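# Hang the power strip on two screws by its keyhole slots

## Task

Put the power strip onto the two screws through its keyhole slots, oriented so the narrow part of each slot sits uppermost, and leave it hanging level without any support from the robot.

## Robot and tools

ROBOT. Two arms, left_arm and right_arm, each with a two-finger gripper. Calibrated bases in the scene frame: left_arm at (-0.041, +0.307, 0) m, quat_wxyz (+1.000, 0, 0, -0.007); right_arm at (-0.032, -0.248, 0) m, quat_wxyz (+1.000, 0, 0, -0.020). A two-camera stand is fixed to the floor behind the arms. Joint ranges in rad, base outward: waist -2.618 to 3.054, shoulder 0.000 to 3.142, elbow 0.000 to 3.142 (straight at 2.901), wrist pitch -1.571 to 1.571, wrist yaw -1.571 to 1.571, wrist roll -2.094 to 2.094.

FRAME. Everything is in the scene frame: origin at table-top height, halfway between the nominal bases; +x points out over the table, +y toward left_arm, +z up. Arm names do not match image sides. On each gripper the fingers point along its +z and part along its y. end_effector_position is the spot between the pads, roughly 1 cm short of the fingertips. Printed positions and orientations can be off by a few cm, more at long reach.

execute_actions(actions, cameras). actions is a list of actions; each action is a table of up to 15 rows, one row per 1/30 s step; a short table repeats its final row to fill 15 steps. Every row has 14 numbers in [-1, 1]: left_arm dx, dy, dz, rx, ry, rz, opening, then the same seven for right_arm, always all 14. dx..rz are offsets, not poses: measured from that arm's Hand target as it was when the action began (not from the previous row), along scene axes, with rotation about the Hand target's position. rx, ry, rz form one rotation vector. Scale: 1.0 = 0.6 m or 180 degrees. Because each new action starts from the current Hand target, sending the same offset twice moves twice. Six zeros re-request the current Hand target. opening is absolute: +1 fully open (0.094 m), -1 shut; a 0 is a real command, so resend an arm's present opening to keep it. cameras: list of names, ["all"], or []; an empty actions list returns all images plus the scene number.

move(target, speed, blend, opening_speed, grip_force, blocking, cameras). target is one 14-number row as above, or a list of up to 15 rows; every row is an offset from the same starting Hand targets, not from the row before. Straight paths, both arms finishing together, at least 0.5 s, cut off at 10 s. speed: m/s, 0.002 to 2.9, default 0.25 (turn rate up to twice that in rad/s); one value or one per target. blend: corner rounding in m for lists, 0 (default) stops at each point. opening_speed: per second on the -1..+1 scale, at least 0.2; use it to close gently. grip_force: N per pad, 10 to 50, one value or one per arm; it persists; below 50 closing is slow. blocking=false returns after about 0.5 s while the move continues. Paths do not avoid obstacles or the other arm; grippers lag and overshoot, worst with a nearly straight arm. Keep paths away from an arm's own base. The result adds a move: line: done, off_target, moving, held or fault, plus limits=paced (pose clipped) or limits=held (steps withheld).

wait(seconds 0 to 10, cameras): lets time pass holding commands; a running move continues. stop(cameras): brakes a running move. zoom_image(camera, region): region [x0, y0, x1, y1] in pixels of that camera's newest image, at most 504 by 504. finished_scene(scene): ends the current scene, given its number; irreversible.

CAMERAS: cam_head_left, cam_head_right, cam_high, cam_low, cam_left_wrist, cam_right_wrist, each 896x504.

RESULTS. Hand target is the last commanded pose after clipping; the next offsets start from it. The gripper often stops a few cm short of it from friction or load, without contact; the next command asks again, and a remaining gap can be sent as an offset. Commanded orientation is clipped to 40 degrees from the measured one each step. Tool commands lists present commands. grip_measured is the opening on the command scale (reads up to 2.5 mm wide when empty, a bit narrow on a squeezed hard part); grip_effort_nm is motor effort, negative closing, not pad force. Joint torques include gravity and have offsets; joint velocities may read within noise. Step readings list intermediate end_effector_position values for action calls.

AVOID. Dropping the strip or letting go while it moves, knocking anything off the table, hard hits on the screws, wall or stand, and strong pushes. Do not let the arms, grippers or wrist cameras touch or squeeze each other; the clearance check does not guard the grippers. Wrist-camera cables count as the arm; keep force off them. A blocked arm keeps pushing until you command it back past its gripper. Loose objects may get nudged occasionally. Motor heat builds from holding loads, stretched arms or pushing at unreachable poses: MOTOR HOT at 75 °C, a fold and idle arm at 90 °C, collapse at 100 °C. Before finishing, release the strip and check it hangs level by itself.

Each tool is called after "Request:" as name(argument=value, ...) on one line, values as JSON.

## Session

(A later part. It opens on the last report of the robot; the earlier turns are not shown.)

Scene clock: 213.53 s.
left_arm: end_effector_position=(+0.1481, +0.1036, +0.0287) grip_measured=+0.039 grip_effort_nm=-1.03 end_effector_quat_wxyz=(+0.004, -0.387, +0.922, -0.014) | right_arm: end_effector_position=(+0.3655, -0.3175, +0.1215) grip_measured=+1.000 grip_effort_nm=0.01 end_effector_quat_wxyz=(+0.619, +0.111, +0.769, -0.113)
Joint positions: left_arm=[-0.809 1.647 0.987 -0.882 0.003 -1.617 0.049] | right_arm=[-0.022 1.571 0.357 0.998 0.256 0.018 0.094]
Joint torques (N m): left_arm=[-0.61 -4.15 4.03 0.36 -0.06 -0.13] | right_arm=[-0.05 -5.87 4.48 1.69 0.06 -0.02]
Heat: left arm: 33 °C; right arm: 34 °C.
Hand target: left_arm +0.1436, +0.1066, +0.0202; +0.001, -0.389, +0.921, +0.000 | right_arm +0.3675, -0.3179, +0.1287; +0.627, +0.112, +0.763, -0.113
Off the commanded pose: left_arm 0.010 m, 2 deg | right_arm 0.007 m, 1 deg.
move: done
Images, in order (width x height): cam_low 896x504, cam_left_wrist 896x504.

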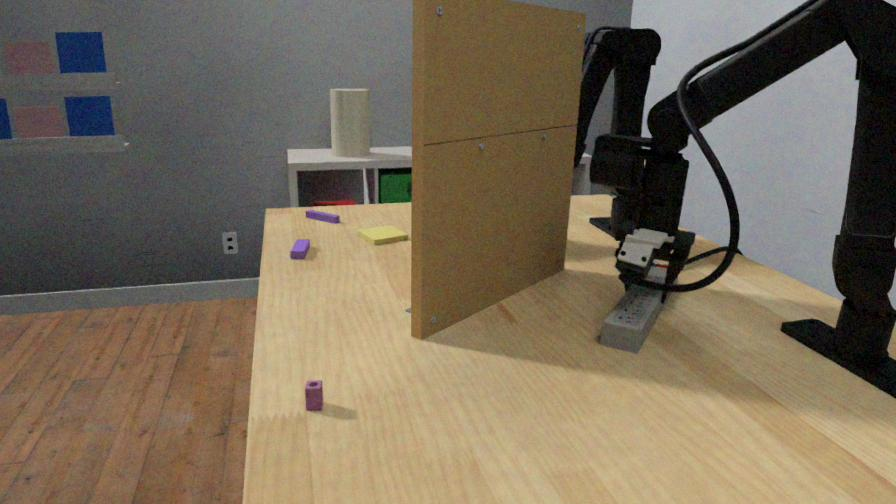

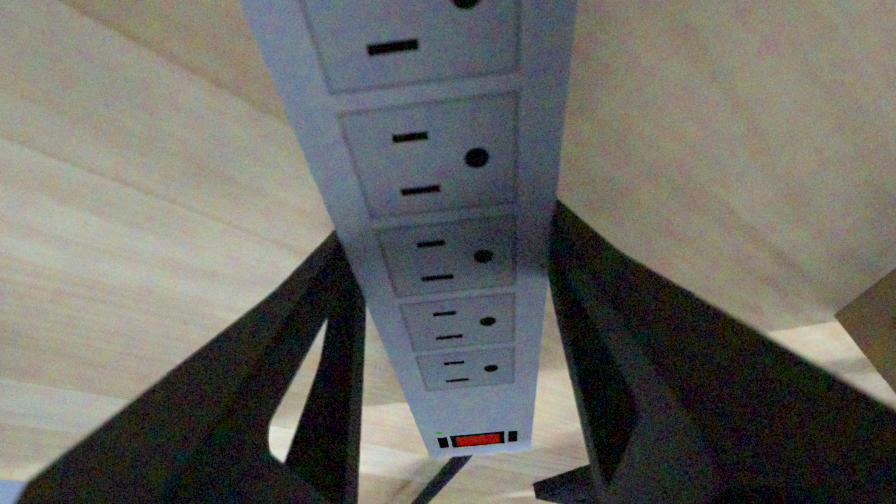

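Request:
move(target=[0, 0, 0.14, 0, 0, 0, -0.15, 0, 0, 0, 0, 0, 0, 1.0], speed=0.08, cameras=["cam_head_left", "cam_left_wrist", "cam_low", "cam_high"])

Scene clock: 216.07 s.
left_arm: end_effector_position=(+0.1394, +0.1088, +0.0865) grip_measured=+0.038 grip_effort_nm=-1.03 end_effector_quat_wxyz=(-0.013, -0.386, +0.922, +0.019) | right_arm: end_effector_position=(+0.3655, -0.3175, +0.1215) grip_measured=+1.000 grip_effort_nm=0.00 end_effector_quat_wxyz=(+0.619, +0.111, +0.769, -0.113)
Joint positions: left_arm=[-0.813 1.613 1.191 -1.193 0.012 -1.619 0.049] | right_arm=[-0.022 1.571 0.357 0.998 0.256 0.018 0.094]
Joint torques (N m): left_arm=[-0.24 -8.44 7.54 -0.08 -0.14 -0.11] | right_arm=[-0.01 -5.96 4.53 1.69 0.07 -0.02]
Heat: left arm: 33 °C; right arm: 34 °C.
Hand target: left_arm +0.1437, +0.1066, +0.1042; +0.001, -0.389, +0.921, +0.000 | right_arm +0.3675, -0.3179, +0.1287; +0.627, +0.112, +0.763, -0.113
Off the commanded pose: left_arm 0.018 m, 3 deg | right_arm 0.007 m, 1 deg.
move: off_target (left_arm)
Images, in order (width x height): cam_head_left 896x504, cam_high 896x504, cam_low 896x504, cam_left_wrist 896x504.

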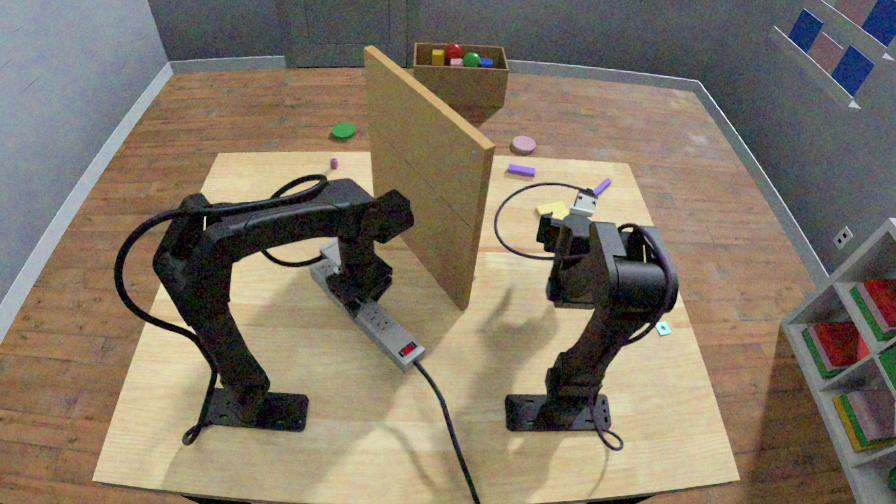

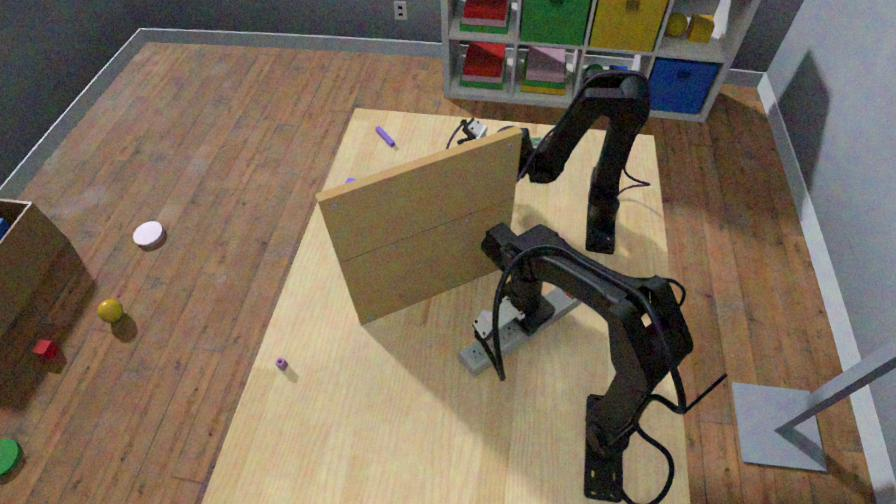

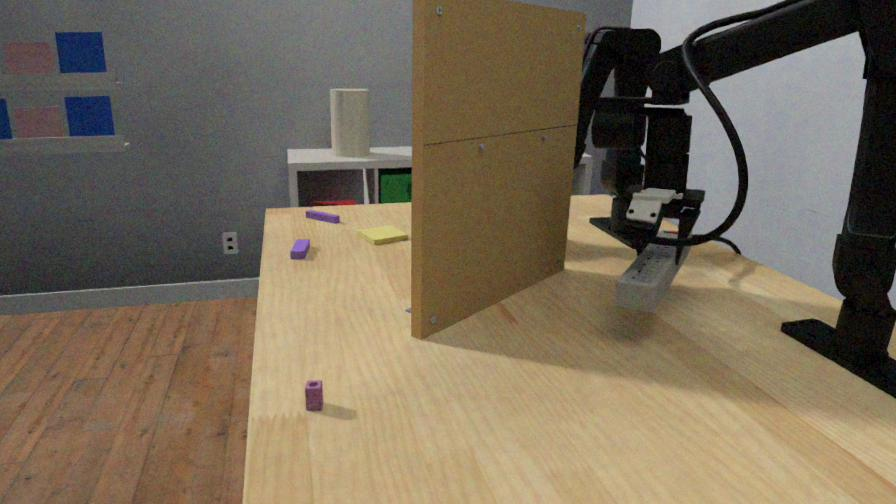

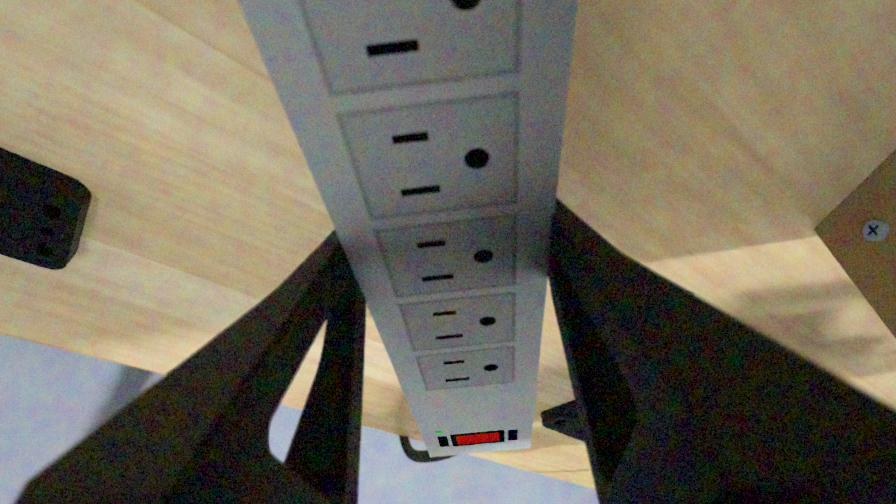

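Request:
move(target=[0.177, 0.372, 0.08, 0, 0, 0.304, -0.15, 0, 0, 0, 0, 0, 0, 1.0], speed=0.12, cameras=["cam_head_left", "cam_low", "cam_high"])

Scene clock: 231.37 s.
left_arm: end_effector_position=(+0.2225, +0.3232, +0.1482) grip_measured=+0.039 grip_effort_nm=-1.03 end_effector_quat_wxyz=(+0.036, +0.744, -0.667, -0.028) | right_arm: end_effector_position=(+0.3655, -0.3175, +0.1215) grip_measured=+1.000 grip_effort_nm=0.00 end_effector_quat_wxyz=(+0.619, +0.111, +0.769, -0.113)
Joint positions: left_arm=[0.08 1.629 1.45 -1.483 0.011 -1.613 0.049] | right_arm=[-0.022 1.571 0.357 0.998 0.256 0.018 0.094]
Joint torques (N m): left_arm=[0.9 -4.52 8.13 0.76 -0.11 -0.6] | right_arm=[0.02 -5.94 4.56 1.67 0.06 -0.01]
Heat: left arm: 35 °C; right arm: 34 °C.
Hand target: left_arm +0.2499, +0.3298, +0.1522; -0.001, +0.769, -0.639, -0.001 | right_arm +0.3675, -0.3179, +0.1287; +0.627, +0.112, +0.763, -0.113
Off the commanded pose: left_arm 0.028 m, 7 deg | right_arm 0.007 m, 1 deg.
move: off_target (left_arm)
Images, in order (width x height): cam_head_left 896x504, cam_high 896x504, cam_low 896x504.

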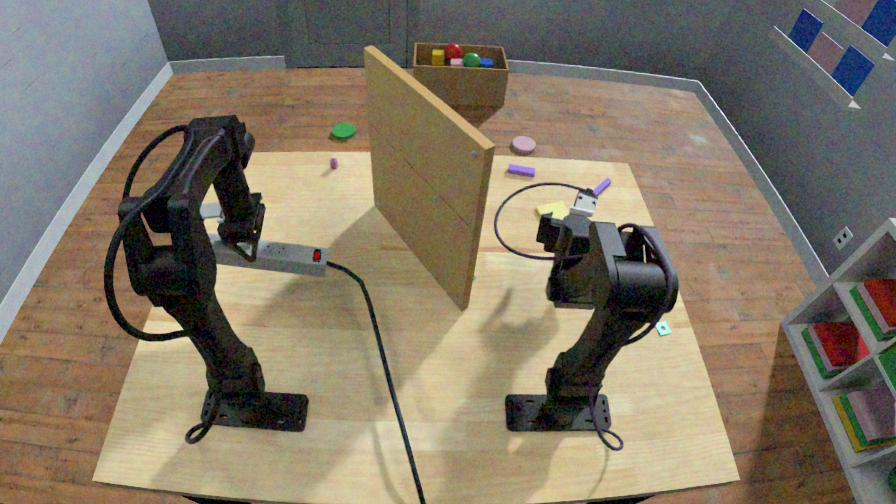

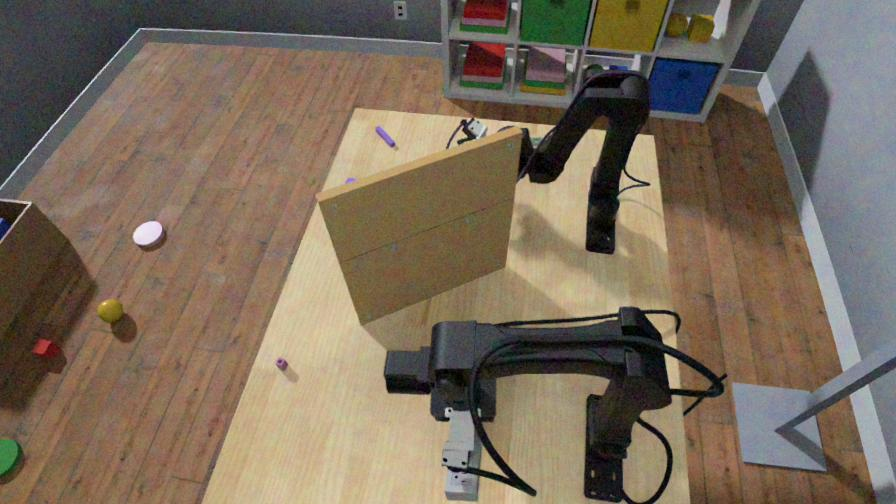

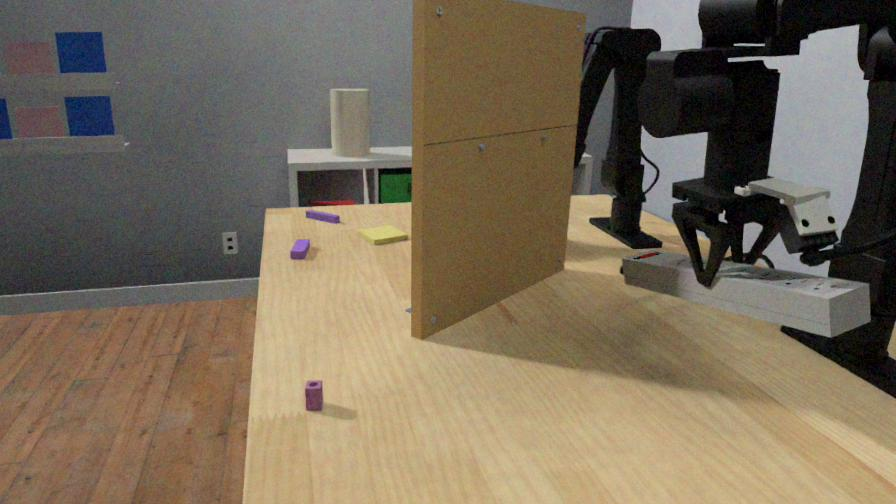

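Request:
move(target=[[0.133, 0.067, 0.197, 0.092, -0.4915, 0, -0.15, 0, 0, 0, 0, 0, 0, 1.0], [0.083, 0.2, 0.197, 0.2181, -0.4552, 0.1306, -0.15, 0, 0, 0, 0, 0, 0, 1.0]], speed=0.12, blend=[0.03, 0], cameras=["cam_head_left", "cam_low", "cam_high"])

Scene clock: 244.50 s.
left_arm: end_effector_position=(+0.2991, +0.4428, +0.2418) grip_measured=+0.039 grip_effort_nm=-1.03 end_effector_quat_wxyz=(+0.618, -0.651, +0.346, -0.274) | right_arm: end_effector_position=(+0.3655, -0.3175, +0.1215) grip_measured=+1.000 grip_effort_nm=0.01 end_effector_quat_wxyz=(+0.619, +0.111, +0.769, -0.113)
Joint positions: left_arm=[0.135 1.069 0.483 0.485 -0.54 -1.551 0.049] | right_arm=[-0.022 1.571 0.357 0.998 0.256 0.018 0.094]
Joint torques (N m): left_arm=[-0.18 -1.88 8.21 2.65 -0.55 -0.23] | right_arm=[0.01 -5.96 4.56 1.68 0.05 -0.03]
Heat: left arm: 35 °C; right arm: 34 °C.
Hand target: left_arm +0.2997, +0.4498, +0.2703; +0.643, -0.642, +0.295, -0.295 | right_arm +0.3675, -0.3179, +0.1287; +0.627, +0.112, +0.763, -0.113
Off the commanded pose: left_arm 0.029 m, 7 deg | right_arm 0.007 m, 1 deg.
move: off_target (left_arm)
Images, in order (width x height): cam_head_left 896x504, cam_high 896x504, cam_low 896x504.

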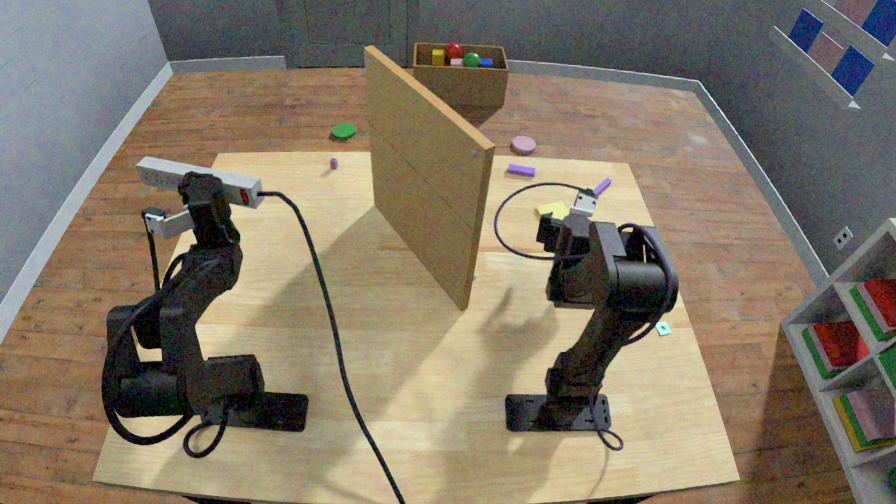

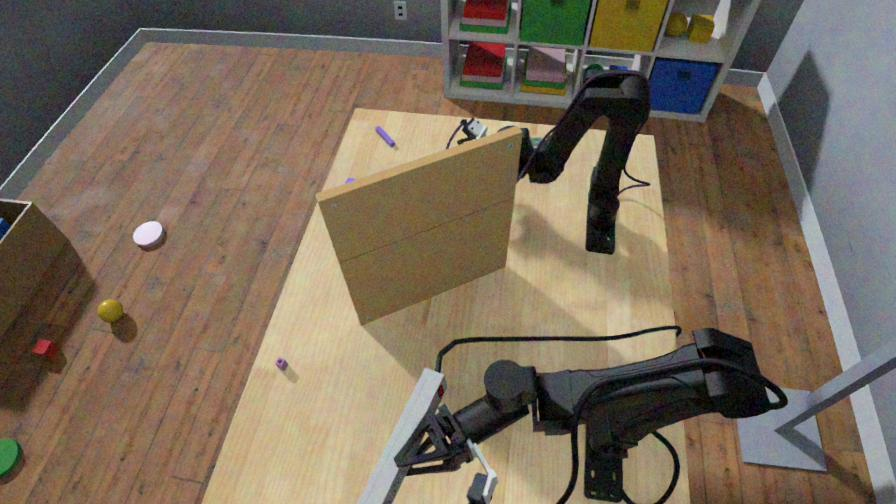

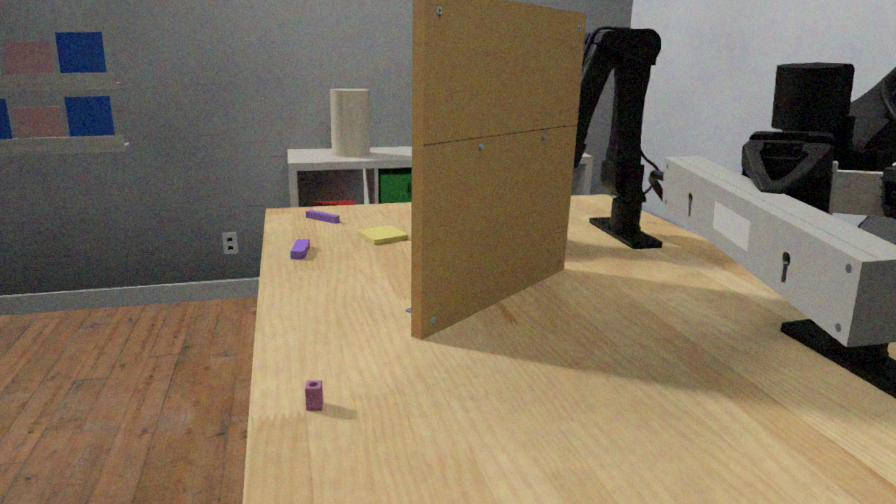

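Excellent view of the back. Let me zoom in on the keyholes.

Request:
zoom_image(camera="cam_low", region=[640, 130, 896, 360])

Request:
zoom_image(camera="cam_low", region=[750, 220, 850, 310])

Request:
zoom_image(camera="cam_low", region=[650, 150, 750, 240])

Scaled by 1.969 from the camera's 896x504 image, which has a finer 1280x720 frame.

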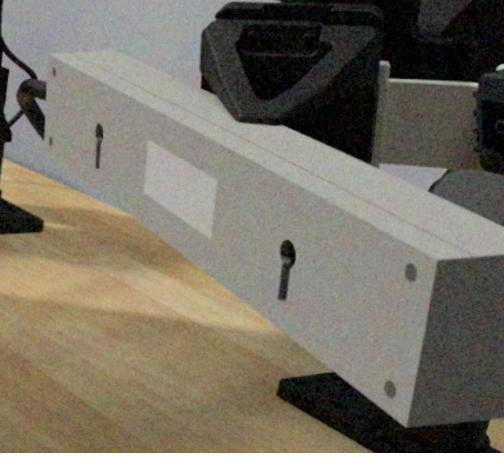

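Scaled by 5.040 from the camera's 896x504 image, which has a finer 1280x720 frame.

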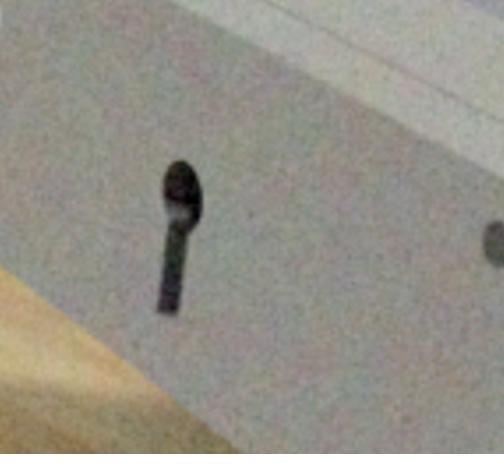

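Scaled by 5.040 from the camera's 896x504 image, which has a finer 1280x720 frame.

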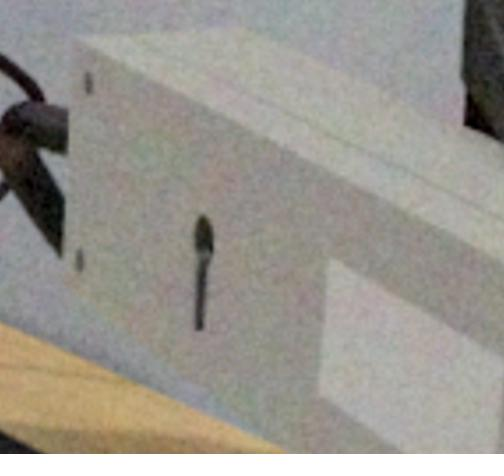

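Request:
zoom_image(camera="cam_low", region=[455, 120, 575, 180])

Request:
zoom_image(camera="cam_high", region=[330, 180, 530, 290])

Request:
zoom_image(camera="cam_head_left", region=[360, 120, 480, 240])

Scaled by 4.200 from the camera's 896x504 image, which has a finer 1280x720 frame.

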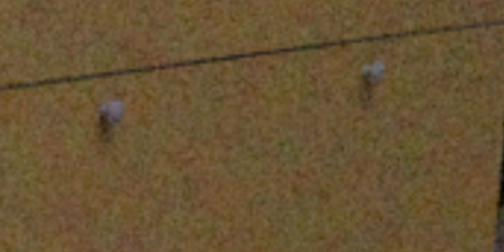

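Scaled by 2.520 from the camera's 896x504 image, which has a finer 1280x720 frame.

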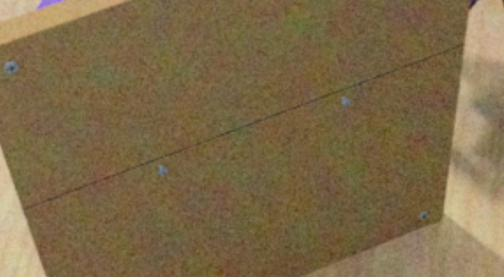

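Scaled by 4.200 from the camera's 896x504 image, which has a finer 1280x720 frame.

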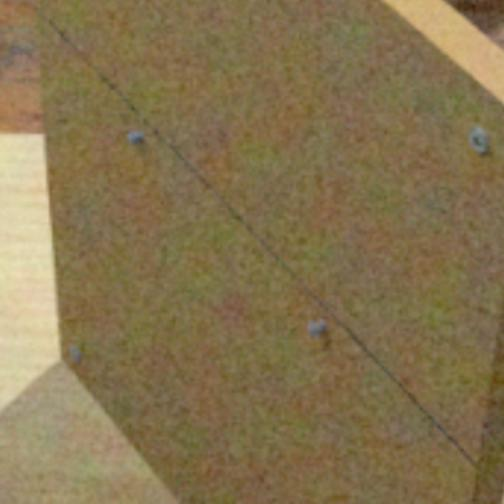

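Request:
move(target=[0.0505, -0.133, 0.0167, 0.4551, 0.2181, -0.1306, -0.15, 0, 0, 0, 0, 0, 0, 1.0], speed=0.18, cameras=["cam_head_left", "cam_low", "cam_high"])

Scene clock: 283.67 s.
left_arm: end_effector_position=(+0.3260, +0.3678, +0.2296) grip_measured=+0.039 grip_effort_nm=-1.03 end_effector_quat_wxyz=(+0.655, -0.075, +0.750, +0.059) | right_arm: end_effector_position=(+0.3655, -0.3175, +0.1215) grip_measured=+1.000 grip_effort_nm=0.00 end_effector_quat_wxyz=(+0.619, +0.111, +0.769, -0.113)
Joint positions: left_arm=[0.151 1.036 0.464 0.437 -0.051 -0.016 0.049] | right_arm=[-0.022 1.571 0.357 0.998 0.256 0.018 0.094]
Joint torques (N m): left_arm=[0.81 -4.75 10.1 2.51 0.1 0.17] | right_arm=[-0.02 -5.89 4.56 1.71 0.05 -0.03]
Heat: left arm: 37 °C; right arm: 34 °C.
Hand target: left_arm +0.3300, +0.3699, +0.2804; +0.705, -0.065, +0.704, +0.066 | right_arm +0.3675, -0.3179, +0.1287; +0.627, +0.112, +0.763, -0.113
Off the commanded pose: left_arm 0.051 m, 8 deg | right_arm 0.007 m, 1 deg.
move: off_target (left_arm)
Images, in order (width x height): cam_head_left 896x504, cam_high 896x504, cam_low 896x504.

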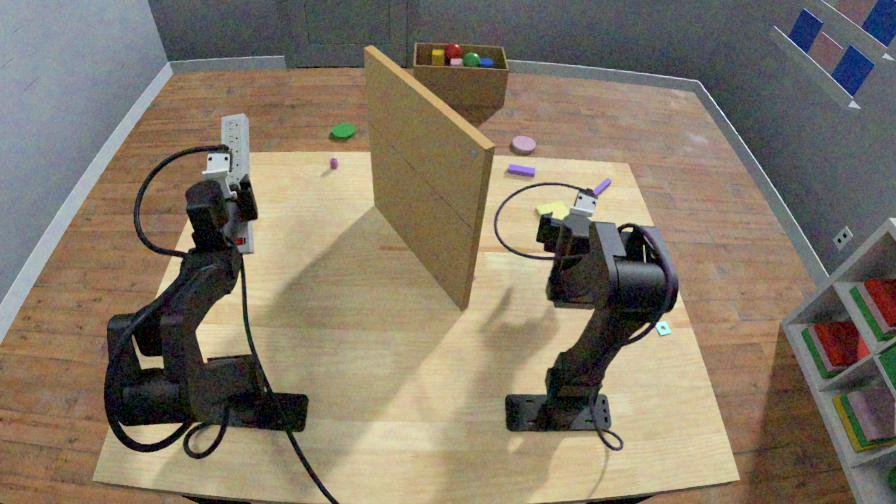

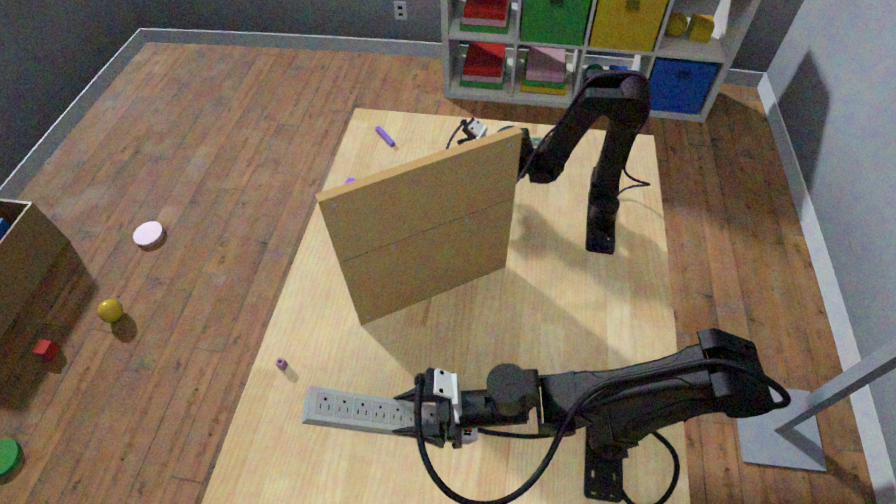

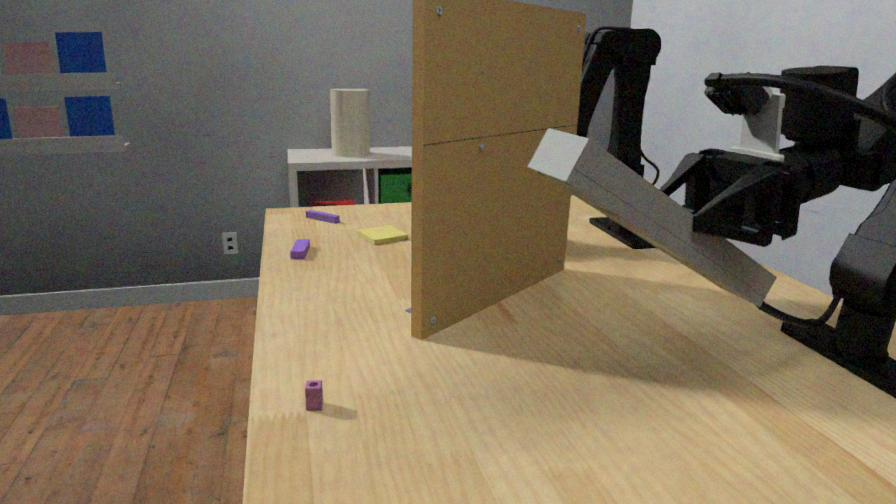

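Request:
move(target=[0.0, -0.05, 0, 0.4915, 0.092, 0, -0.15, 0, 0, 0, 0, 0, 0, 1.0], speed=0.18, cameras=["cam_head_left", "cam_low", "cam_high", "cam_left_wrist"])

Scene clock: 298.33 s.
left_arm: end_effector_position=(+0.3245, +0.3441, +0.2281) grip_measured=+0.039 grip_effort_nm=-1.02 end_effector_quat_wxyz=(+0.415, +0.473, +0.591, +0.505) | right_arm: end_effector_position=(+0.3655, -0.3175, +0.1215) grip_measured=+1.000 grip_effort_nm=0.00 end_effector_quat_wxyz=(+0.619, +0.111, +0.769, -0.113)
Joint positions: left_arm=[0.011 1.02 0.464 0.406 -0.209 1.526 0.049] | right_arm=[-0.022 1.571 0.357 0.998 0.256 0.018 0.094]
Joint torques (N m): left_arm=[-0.25 -4.52 9.91 2.66 0.12 0.42] | right_arm=[0.02 -5.93 4.53 1.69 0.05 0]
Heat: left arm: 37 °C; right arm: 34 °C.
Hand target: left_arm +0.3300, +0.3399, +0.2803; +0.452, +0.453, +0.544, +0.544 | right_arm +0.3675, -0.3179, +0.1287; +0.627, +0.112, +0.763, -0.113
Off the commanded pose: left_arm 0.053 m, 9 deg | right_arm 0.007 m, 1 deg.
move: off_target (left_arm)
Images, in order (width x height): cam_head_left 896x504, cam_high 896x504, cam_low 896x504, cam_left_wrist 896x504.

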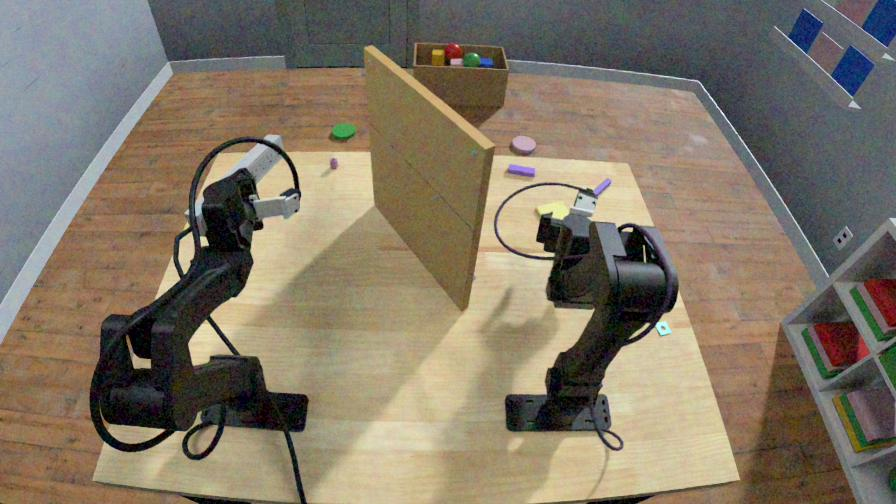

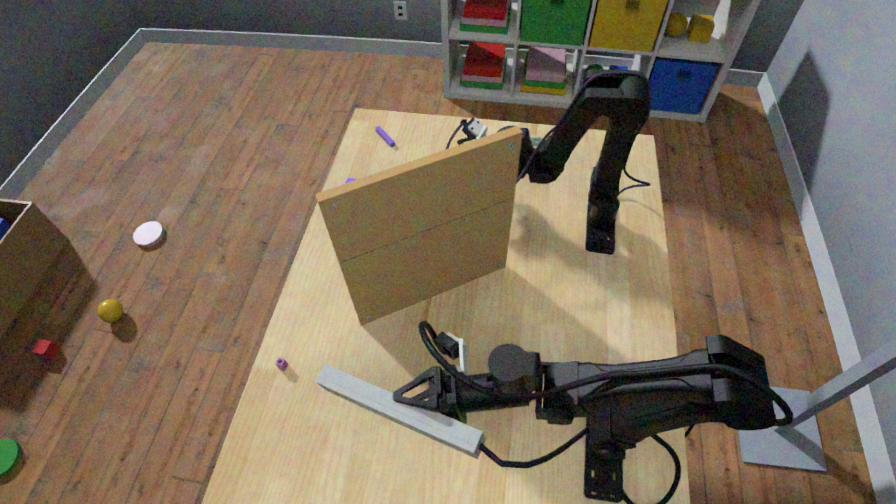

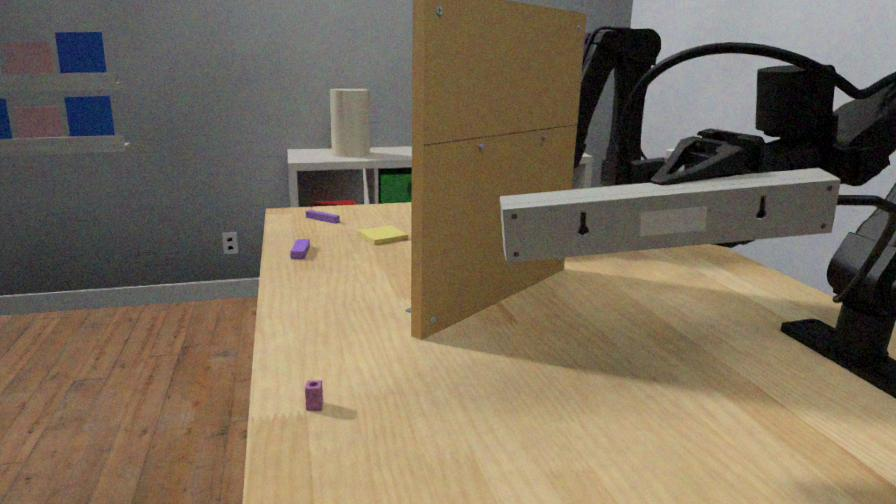

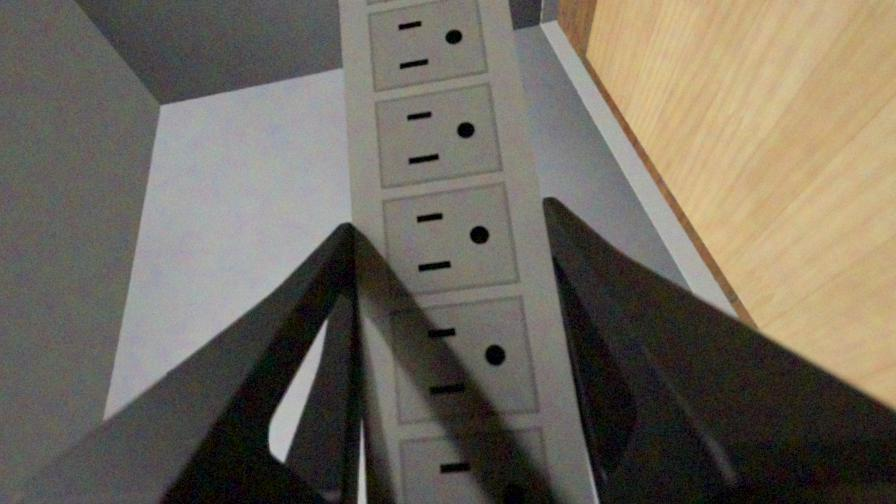

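Request:
zoom_image(camera="cam_low", region=[490, 160, 680, 270])

Request:
zoom_image(camera="cam_low", region=[670, 150, 860, 260])

Request:
zoom_image(camera="cam_high", region=[290, 310, 590, 480])

Scaled by 2.653 from the camera's 896x504 image, which has a finer 1280x720 frame.

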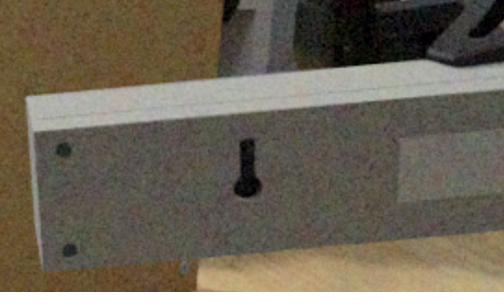

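Scaled by 2.653 from the camera's 896x504 image, which has a finer 1280x720 frame.

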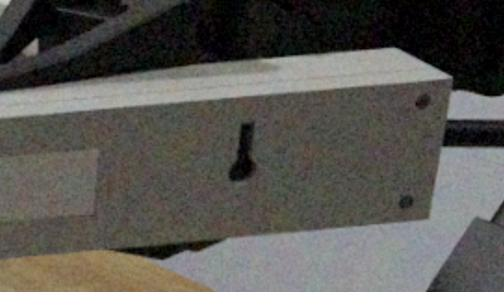

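Scaled by 1.680 from the camera's 896x504 image, which has a finer 1280x720 frame.

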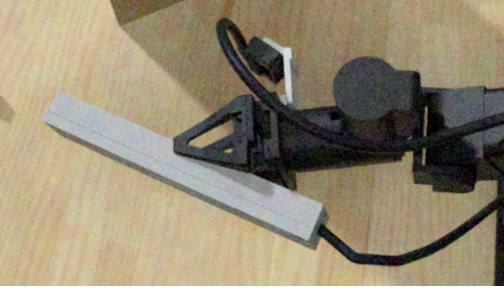

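Request:
move(target=[-0.158, -0.083, -0.134, -0.0259, 0.4167, -0.0668, -0.15, 0, 0, 0, 0, 0, 0, 1.0], speed=0.15, cameras=["cam_head_left", "cam_low", "cam_high", "cam_left_wrist"])

Scene clock: 324.63 s.
left_arm: end_effector_position=(+0.2429, +0.2903, +0.1921) grip_measured=+0.039 grip_effort_nm=-1.03 end_effector_quat_wxyz=(+0.114, +0.694, +0.705, +0.095) | right_arm: end_effector_position=(+0.3655, -0.3175, +0.1215) grip_measured=+1.000 grip_effort_nm=0.00 end_effector_quat_wxyz=(+0.619, +0.111, +0.769, -0.113)
Joint positions: left_arm=[-0.043 1.36 1.339 -1.251 0.008 1.497 0.049] | right_arm=[-0.022 1.571 0.357 0.998 0.256 0.018 0.094]
Joint torques (N m): left_arm=[-0.49 -3.1 9.02 0.11 -0.07 0.64] | right_arm=[0.02 -5.89 4.62 1.69 0.05 -0.01]
Heat: left arm: 38 °C; right arm: 34 °C.
Hand target: left_arm +0.2352, +0.2902, +0.1999; +0.095, +0.723, +0.679, +0.089 | right_arm +0.3675, -0.3179, +0.1287; +0.627, +0.112, +0.763, -0.113
Off the commanded pose: left_arm 0.011 m, 5 deg | right_arm 0.007 m, 1 deg.
move: off_target (left_arm)
Images, in order (width x height): cam_head_left 896x504, cam_high 896x504, cam_low 896x504, cam_left_wrist 896x504.

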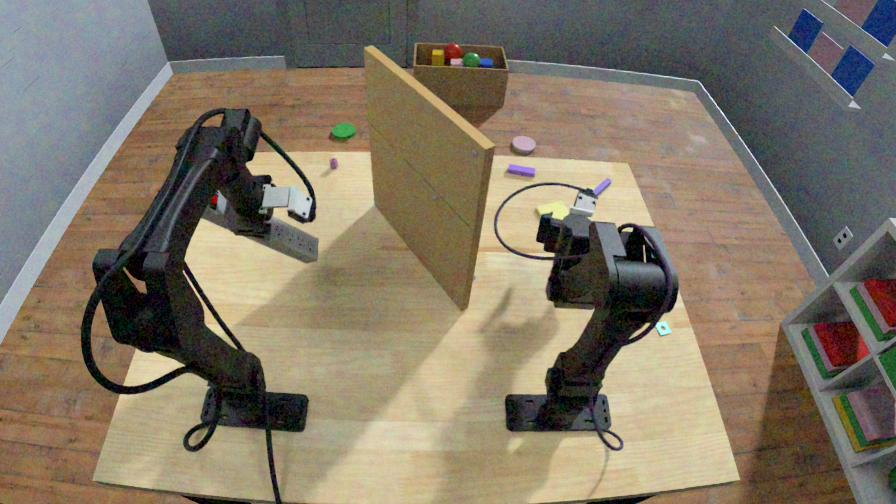

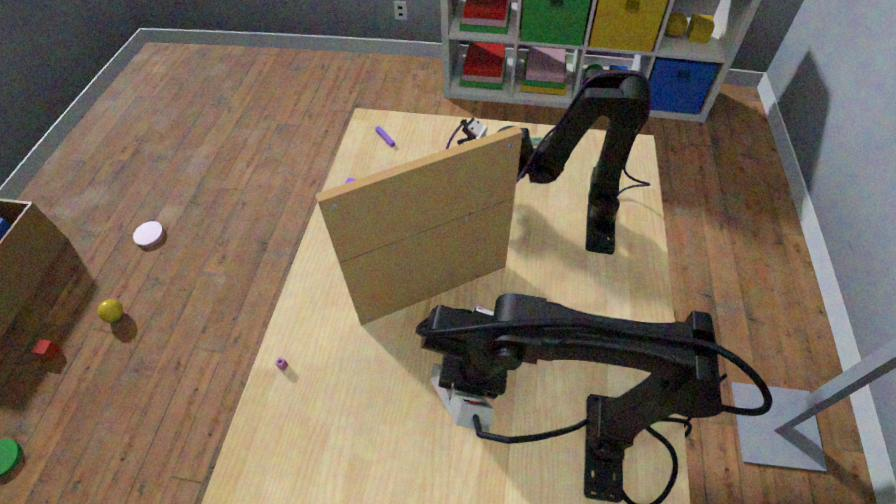

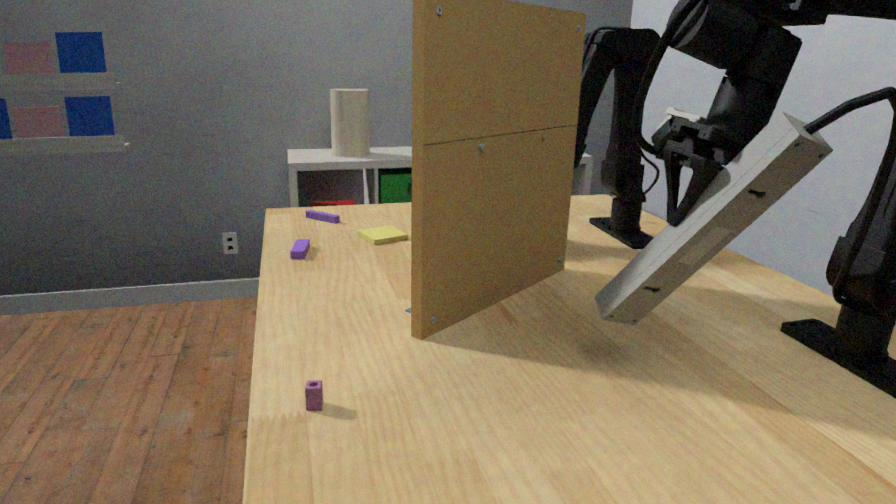

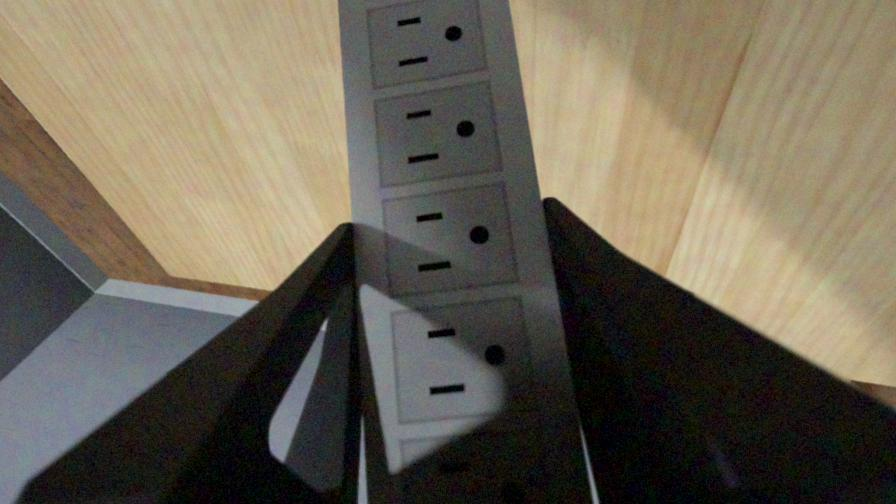

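Request:
move(target=[0.0, 0.0, -0.1415, 0.0047, 0.0776, 0, -0.15, 0, 0, 0, 0, 0, 0, 1.0], speed=0.1, cameras=["cam_head_left", "cam_low", "cam_high"])

Scene clock: 330.13 s.
left_arm: end_effector_position=(+0.2453, +0.2946, +0.1339) grip_measured=+0.039 grip_effort_nm=-1.03 end_effector_quat_wxyz=(+0.034, +0.700, +0.712, +0.040) | right_arm: end_effector_position=(+0.3655, -0.3175, +0.1215) grip_measured=+1.000 grip_effort_nm=0.01 end_effector_quat_wxyz=(+0.619, +0.111, +0.769, -0.113)
Joint positions: left_arm=[-0.042 1.527 1.289 -1.228 -0.015 1.501 0.049] | right_arm=[-0.022 1.571 0.357 0.998 0.256 0.018 0.094]
Joint torques (N m): left_arm=[-0.46 -1.88 3.88 0.24 0.17 0.62] | right_arm=[-0.06 -5.89 4.49 1.68 0.06 -0.01]
Heat: left arm: 37 °C; right arm: 34 °C.
Hand target: left_arm +0.2352, +0.2902, +0.1150; +0.007, +0.729, +0.685, +0.005 | right_arm +0.3675, -0.3179, +0.1287; +0.627, +0.112, +0.763, -0.113
Off the commanded pose: left_arm 0.022 m, 7 deg | right_arm 0.007 m, 1 deg.
move: off_target (left_arm)
Images, in order (width x height): cam_head_left 896x504, cam_high 896x504, cam_low 896x504.

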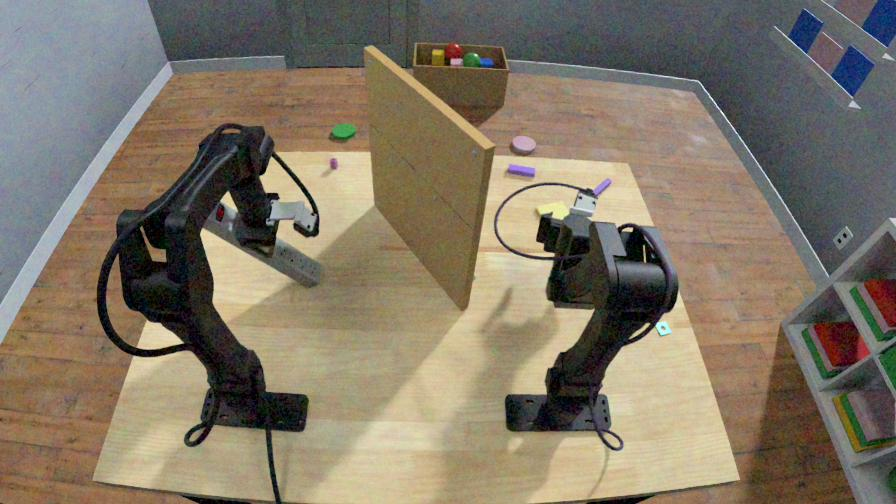

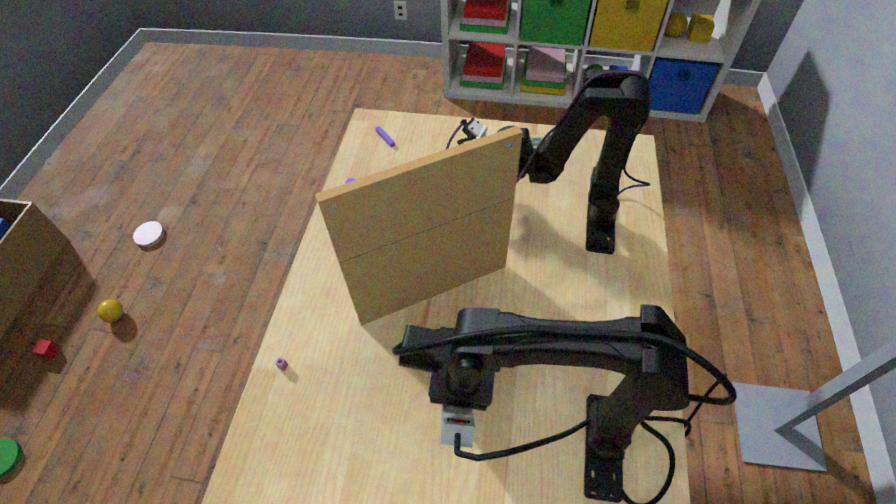

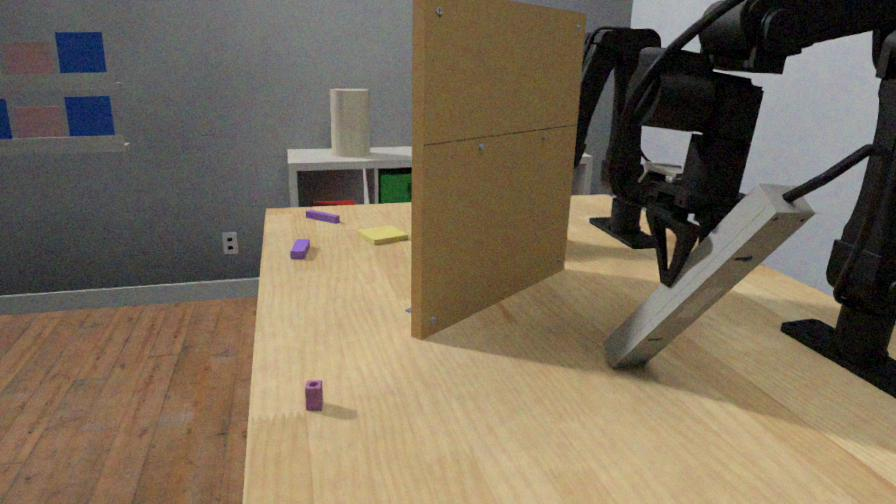

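Request:
move(target=[[0.002, 0.025, -0.05, 0, 0, 0, -0.15, 0, 0, 0, 0, 0, 0, 1.0], [0.004, 0.045, -0.09, 0, 0, 0, -0.15, 0, 0, 0, 0, 0, 0, 1.0]], speed=0.05, blend=[0.01, 0], cameras=["cam_head_left", "cam_low", "cam_high"])

Scene clock: 333.10 s.
left_arm: end_effector_position=(+0.2397, +0.3120, +0.0696) grip_measured=+0.039 grip_effort_nm=-1.03 end_effector_quat_wxyz=(+0.021, +0.699, +0.715, +0.005) | right_arm: end_effector_position=(+0.3655, -0.3175, +0.1215) grip_measured=+1.000 grip_effort_nm=0.01 end_effector_quat_wxyz=(+0.619, +0.111, +0.769, -0.113)
Joint positions: left_arm=[0.044 1.599 1.108 -1.042 0.023 1.579 0.049] | right_arm=[-0.022 1.571 0.357 0.998 0.256 0.018 0.094]
Joint torques (N m): left_arm=[0.43 -4.01 4.33 0.43 -0.2 0.78] | right_arm=[-0.09 -5.91 4.48 1.7 0.06 -0.01]
Heat: left arm: 36 °C; right arm: 34 °C.
Hand target: left_arm +0.2376, +0.3172, +0.0610; +0.007, +0.729, +0.685, +0.005 | right_arm +0.3675, -0.3179, +0.1287; +0.627, +0.112, +0.763, -0.113
Off the commanded pose: left_arm 0.010 m, 5 deg | right_arm 0.007 m, 1 deg.
move: off_target (left_arm)
Images, in order (width x height): cam_head_left 896x504, cam_high 896x504, cam_low 896x504.

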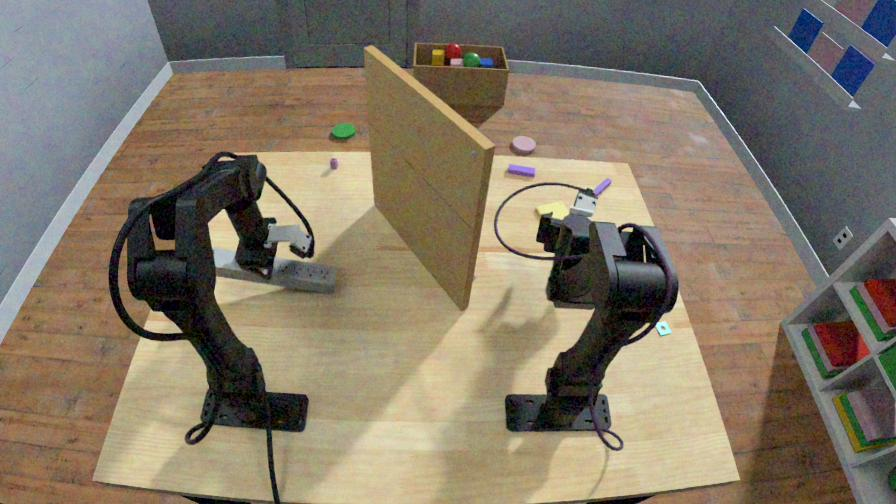

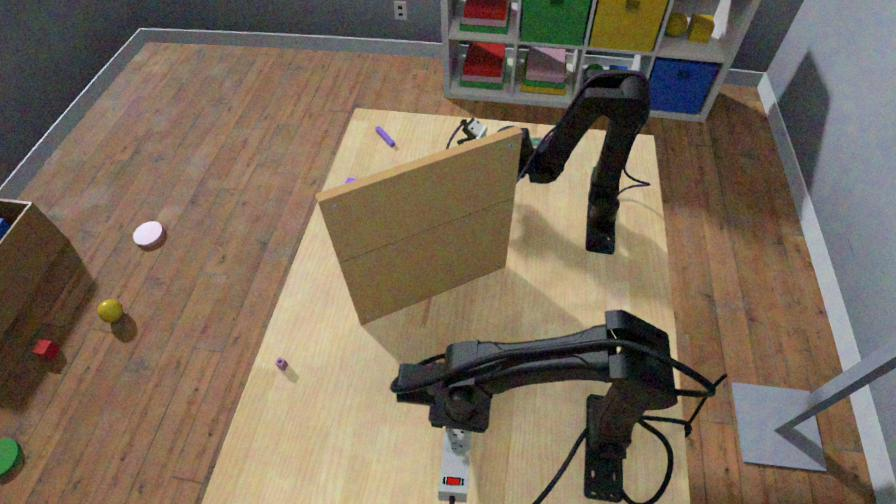

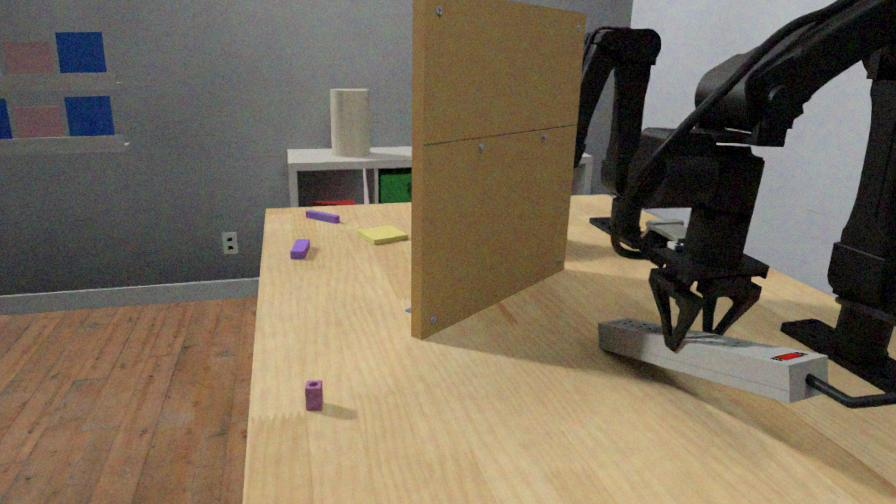

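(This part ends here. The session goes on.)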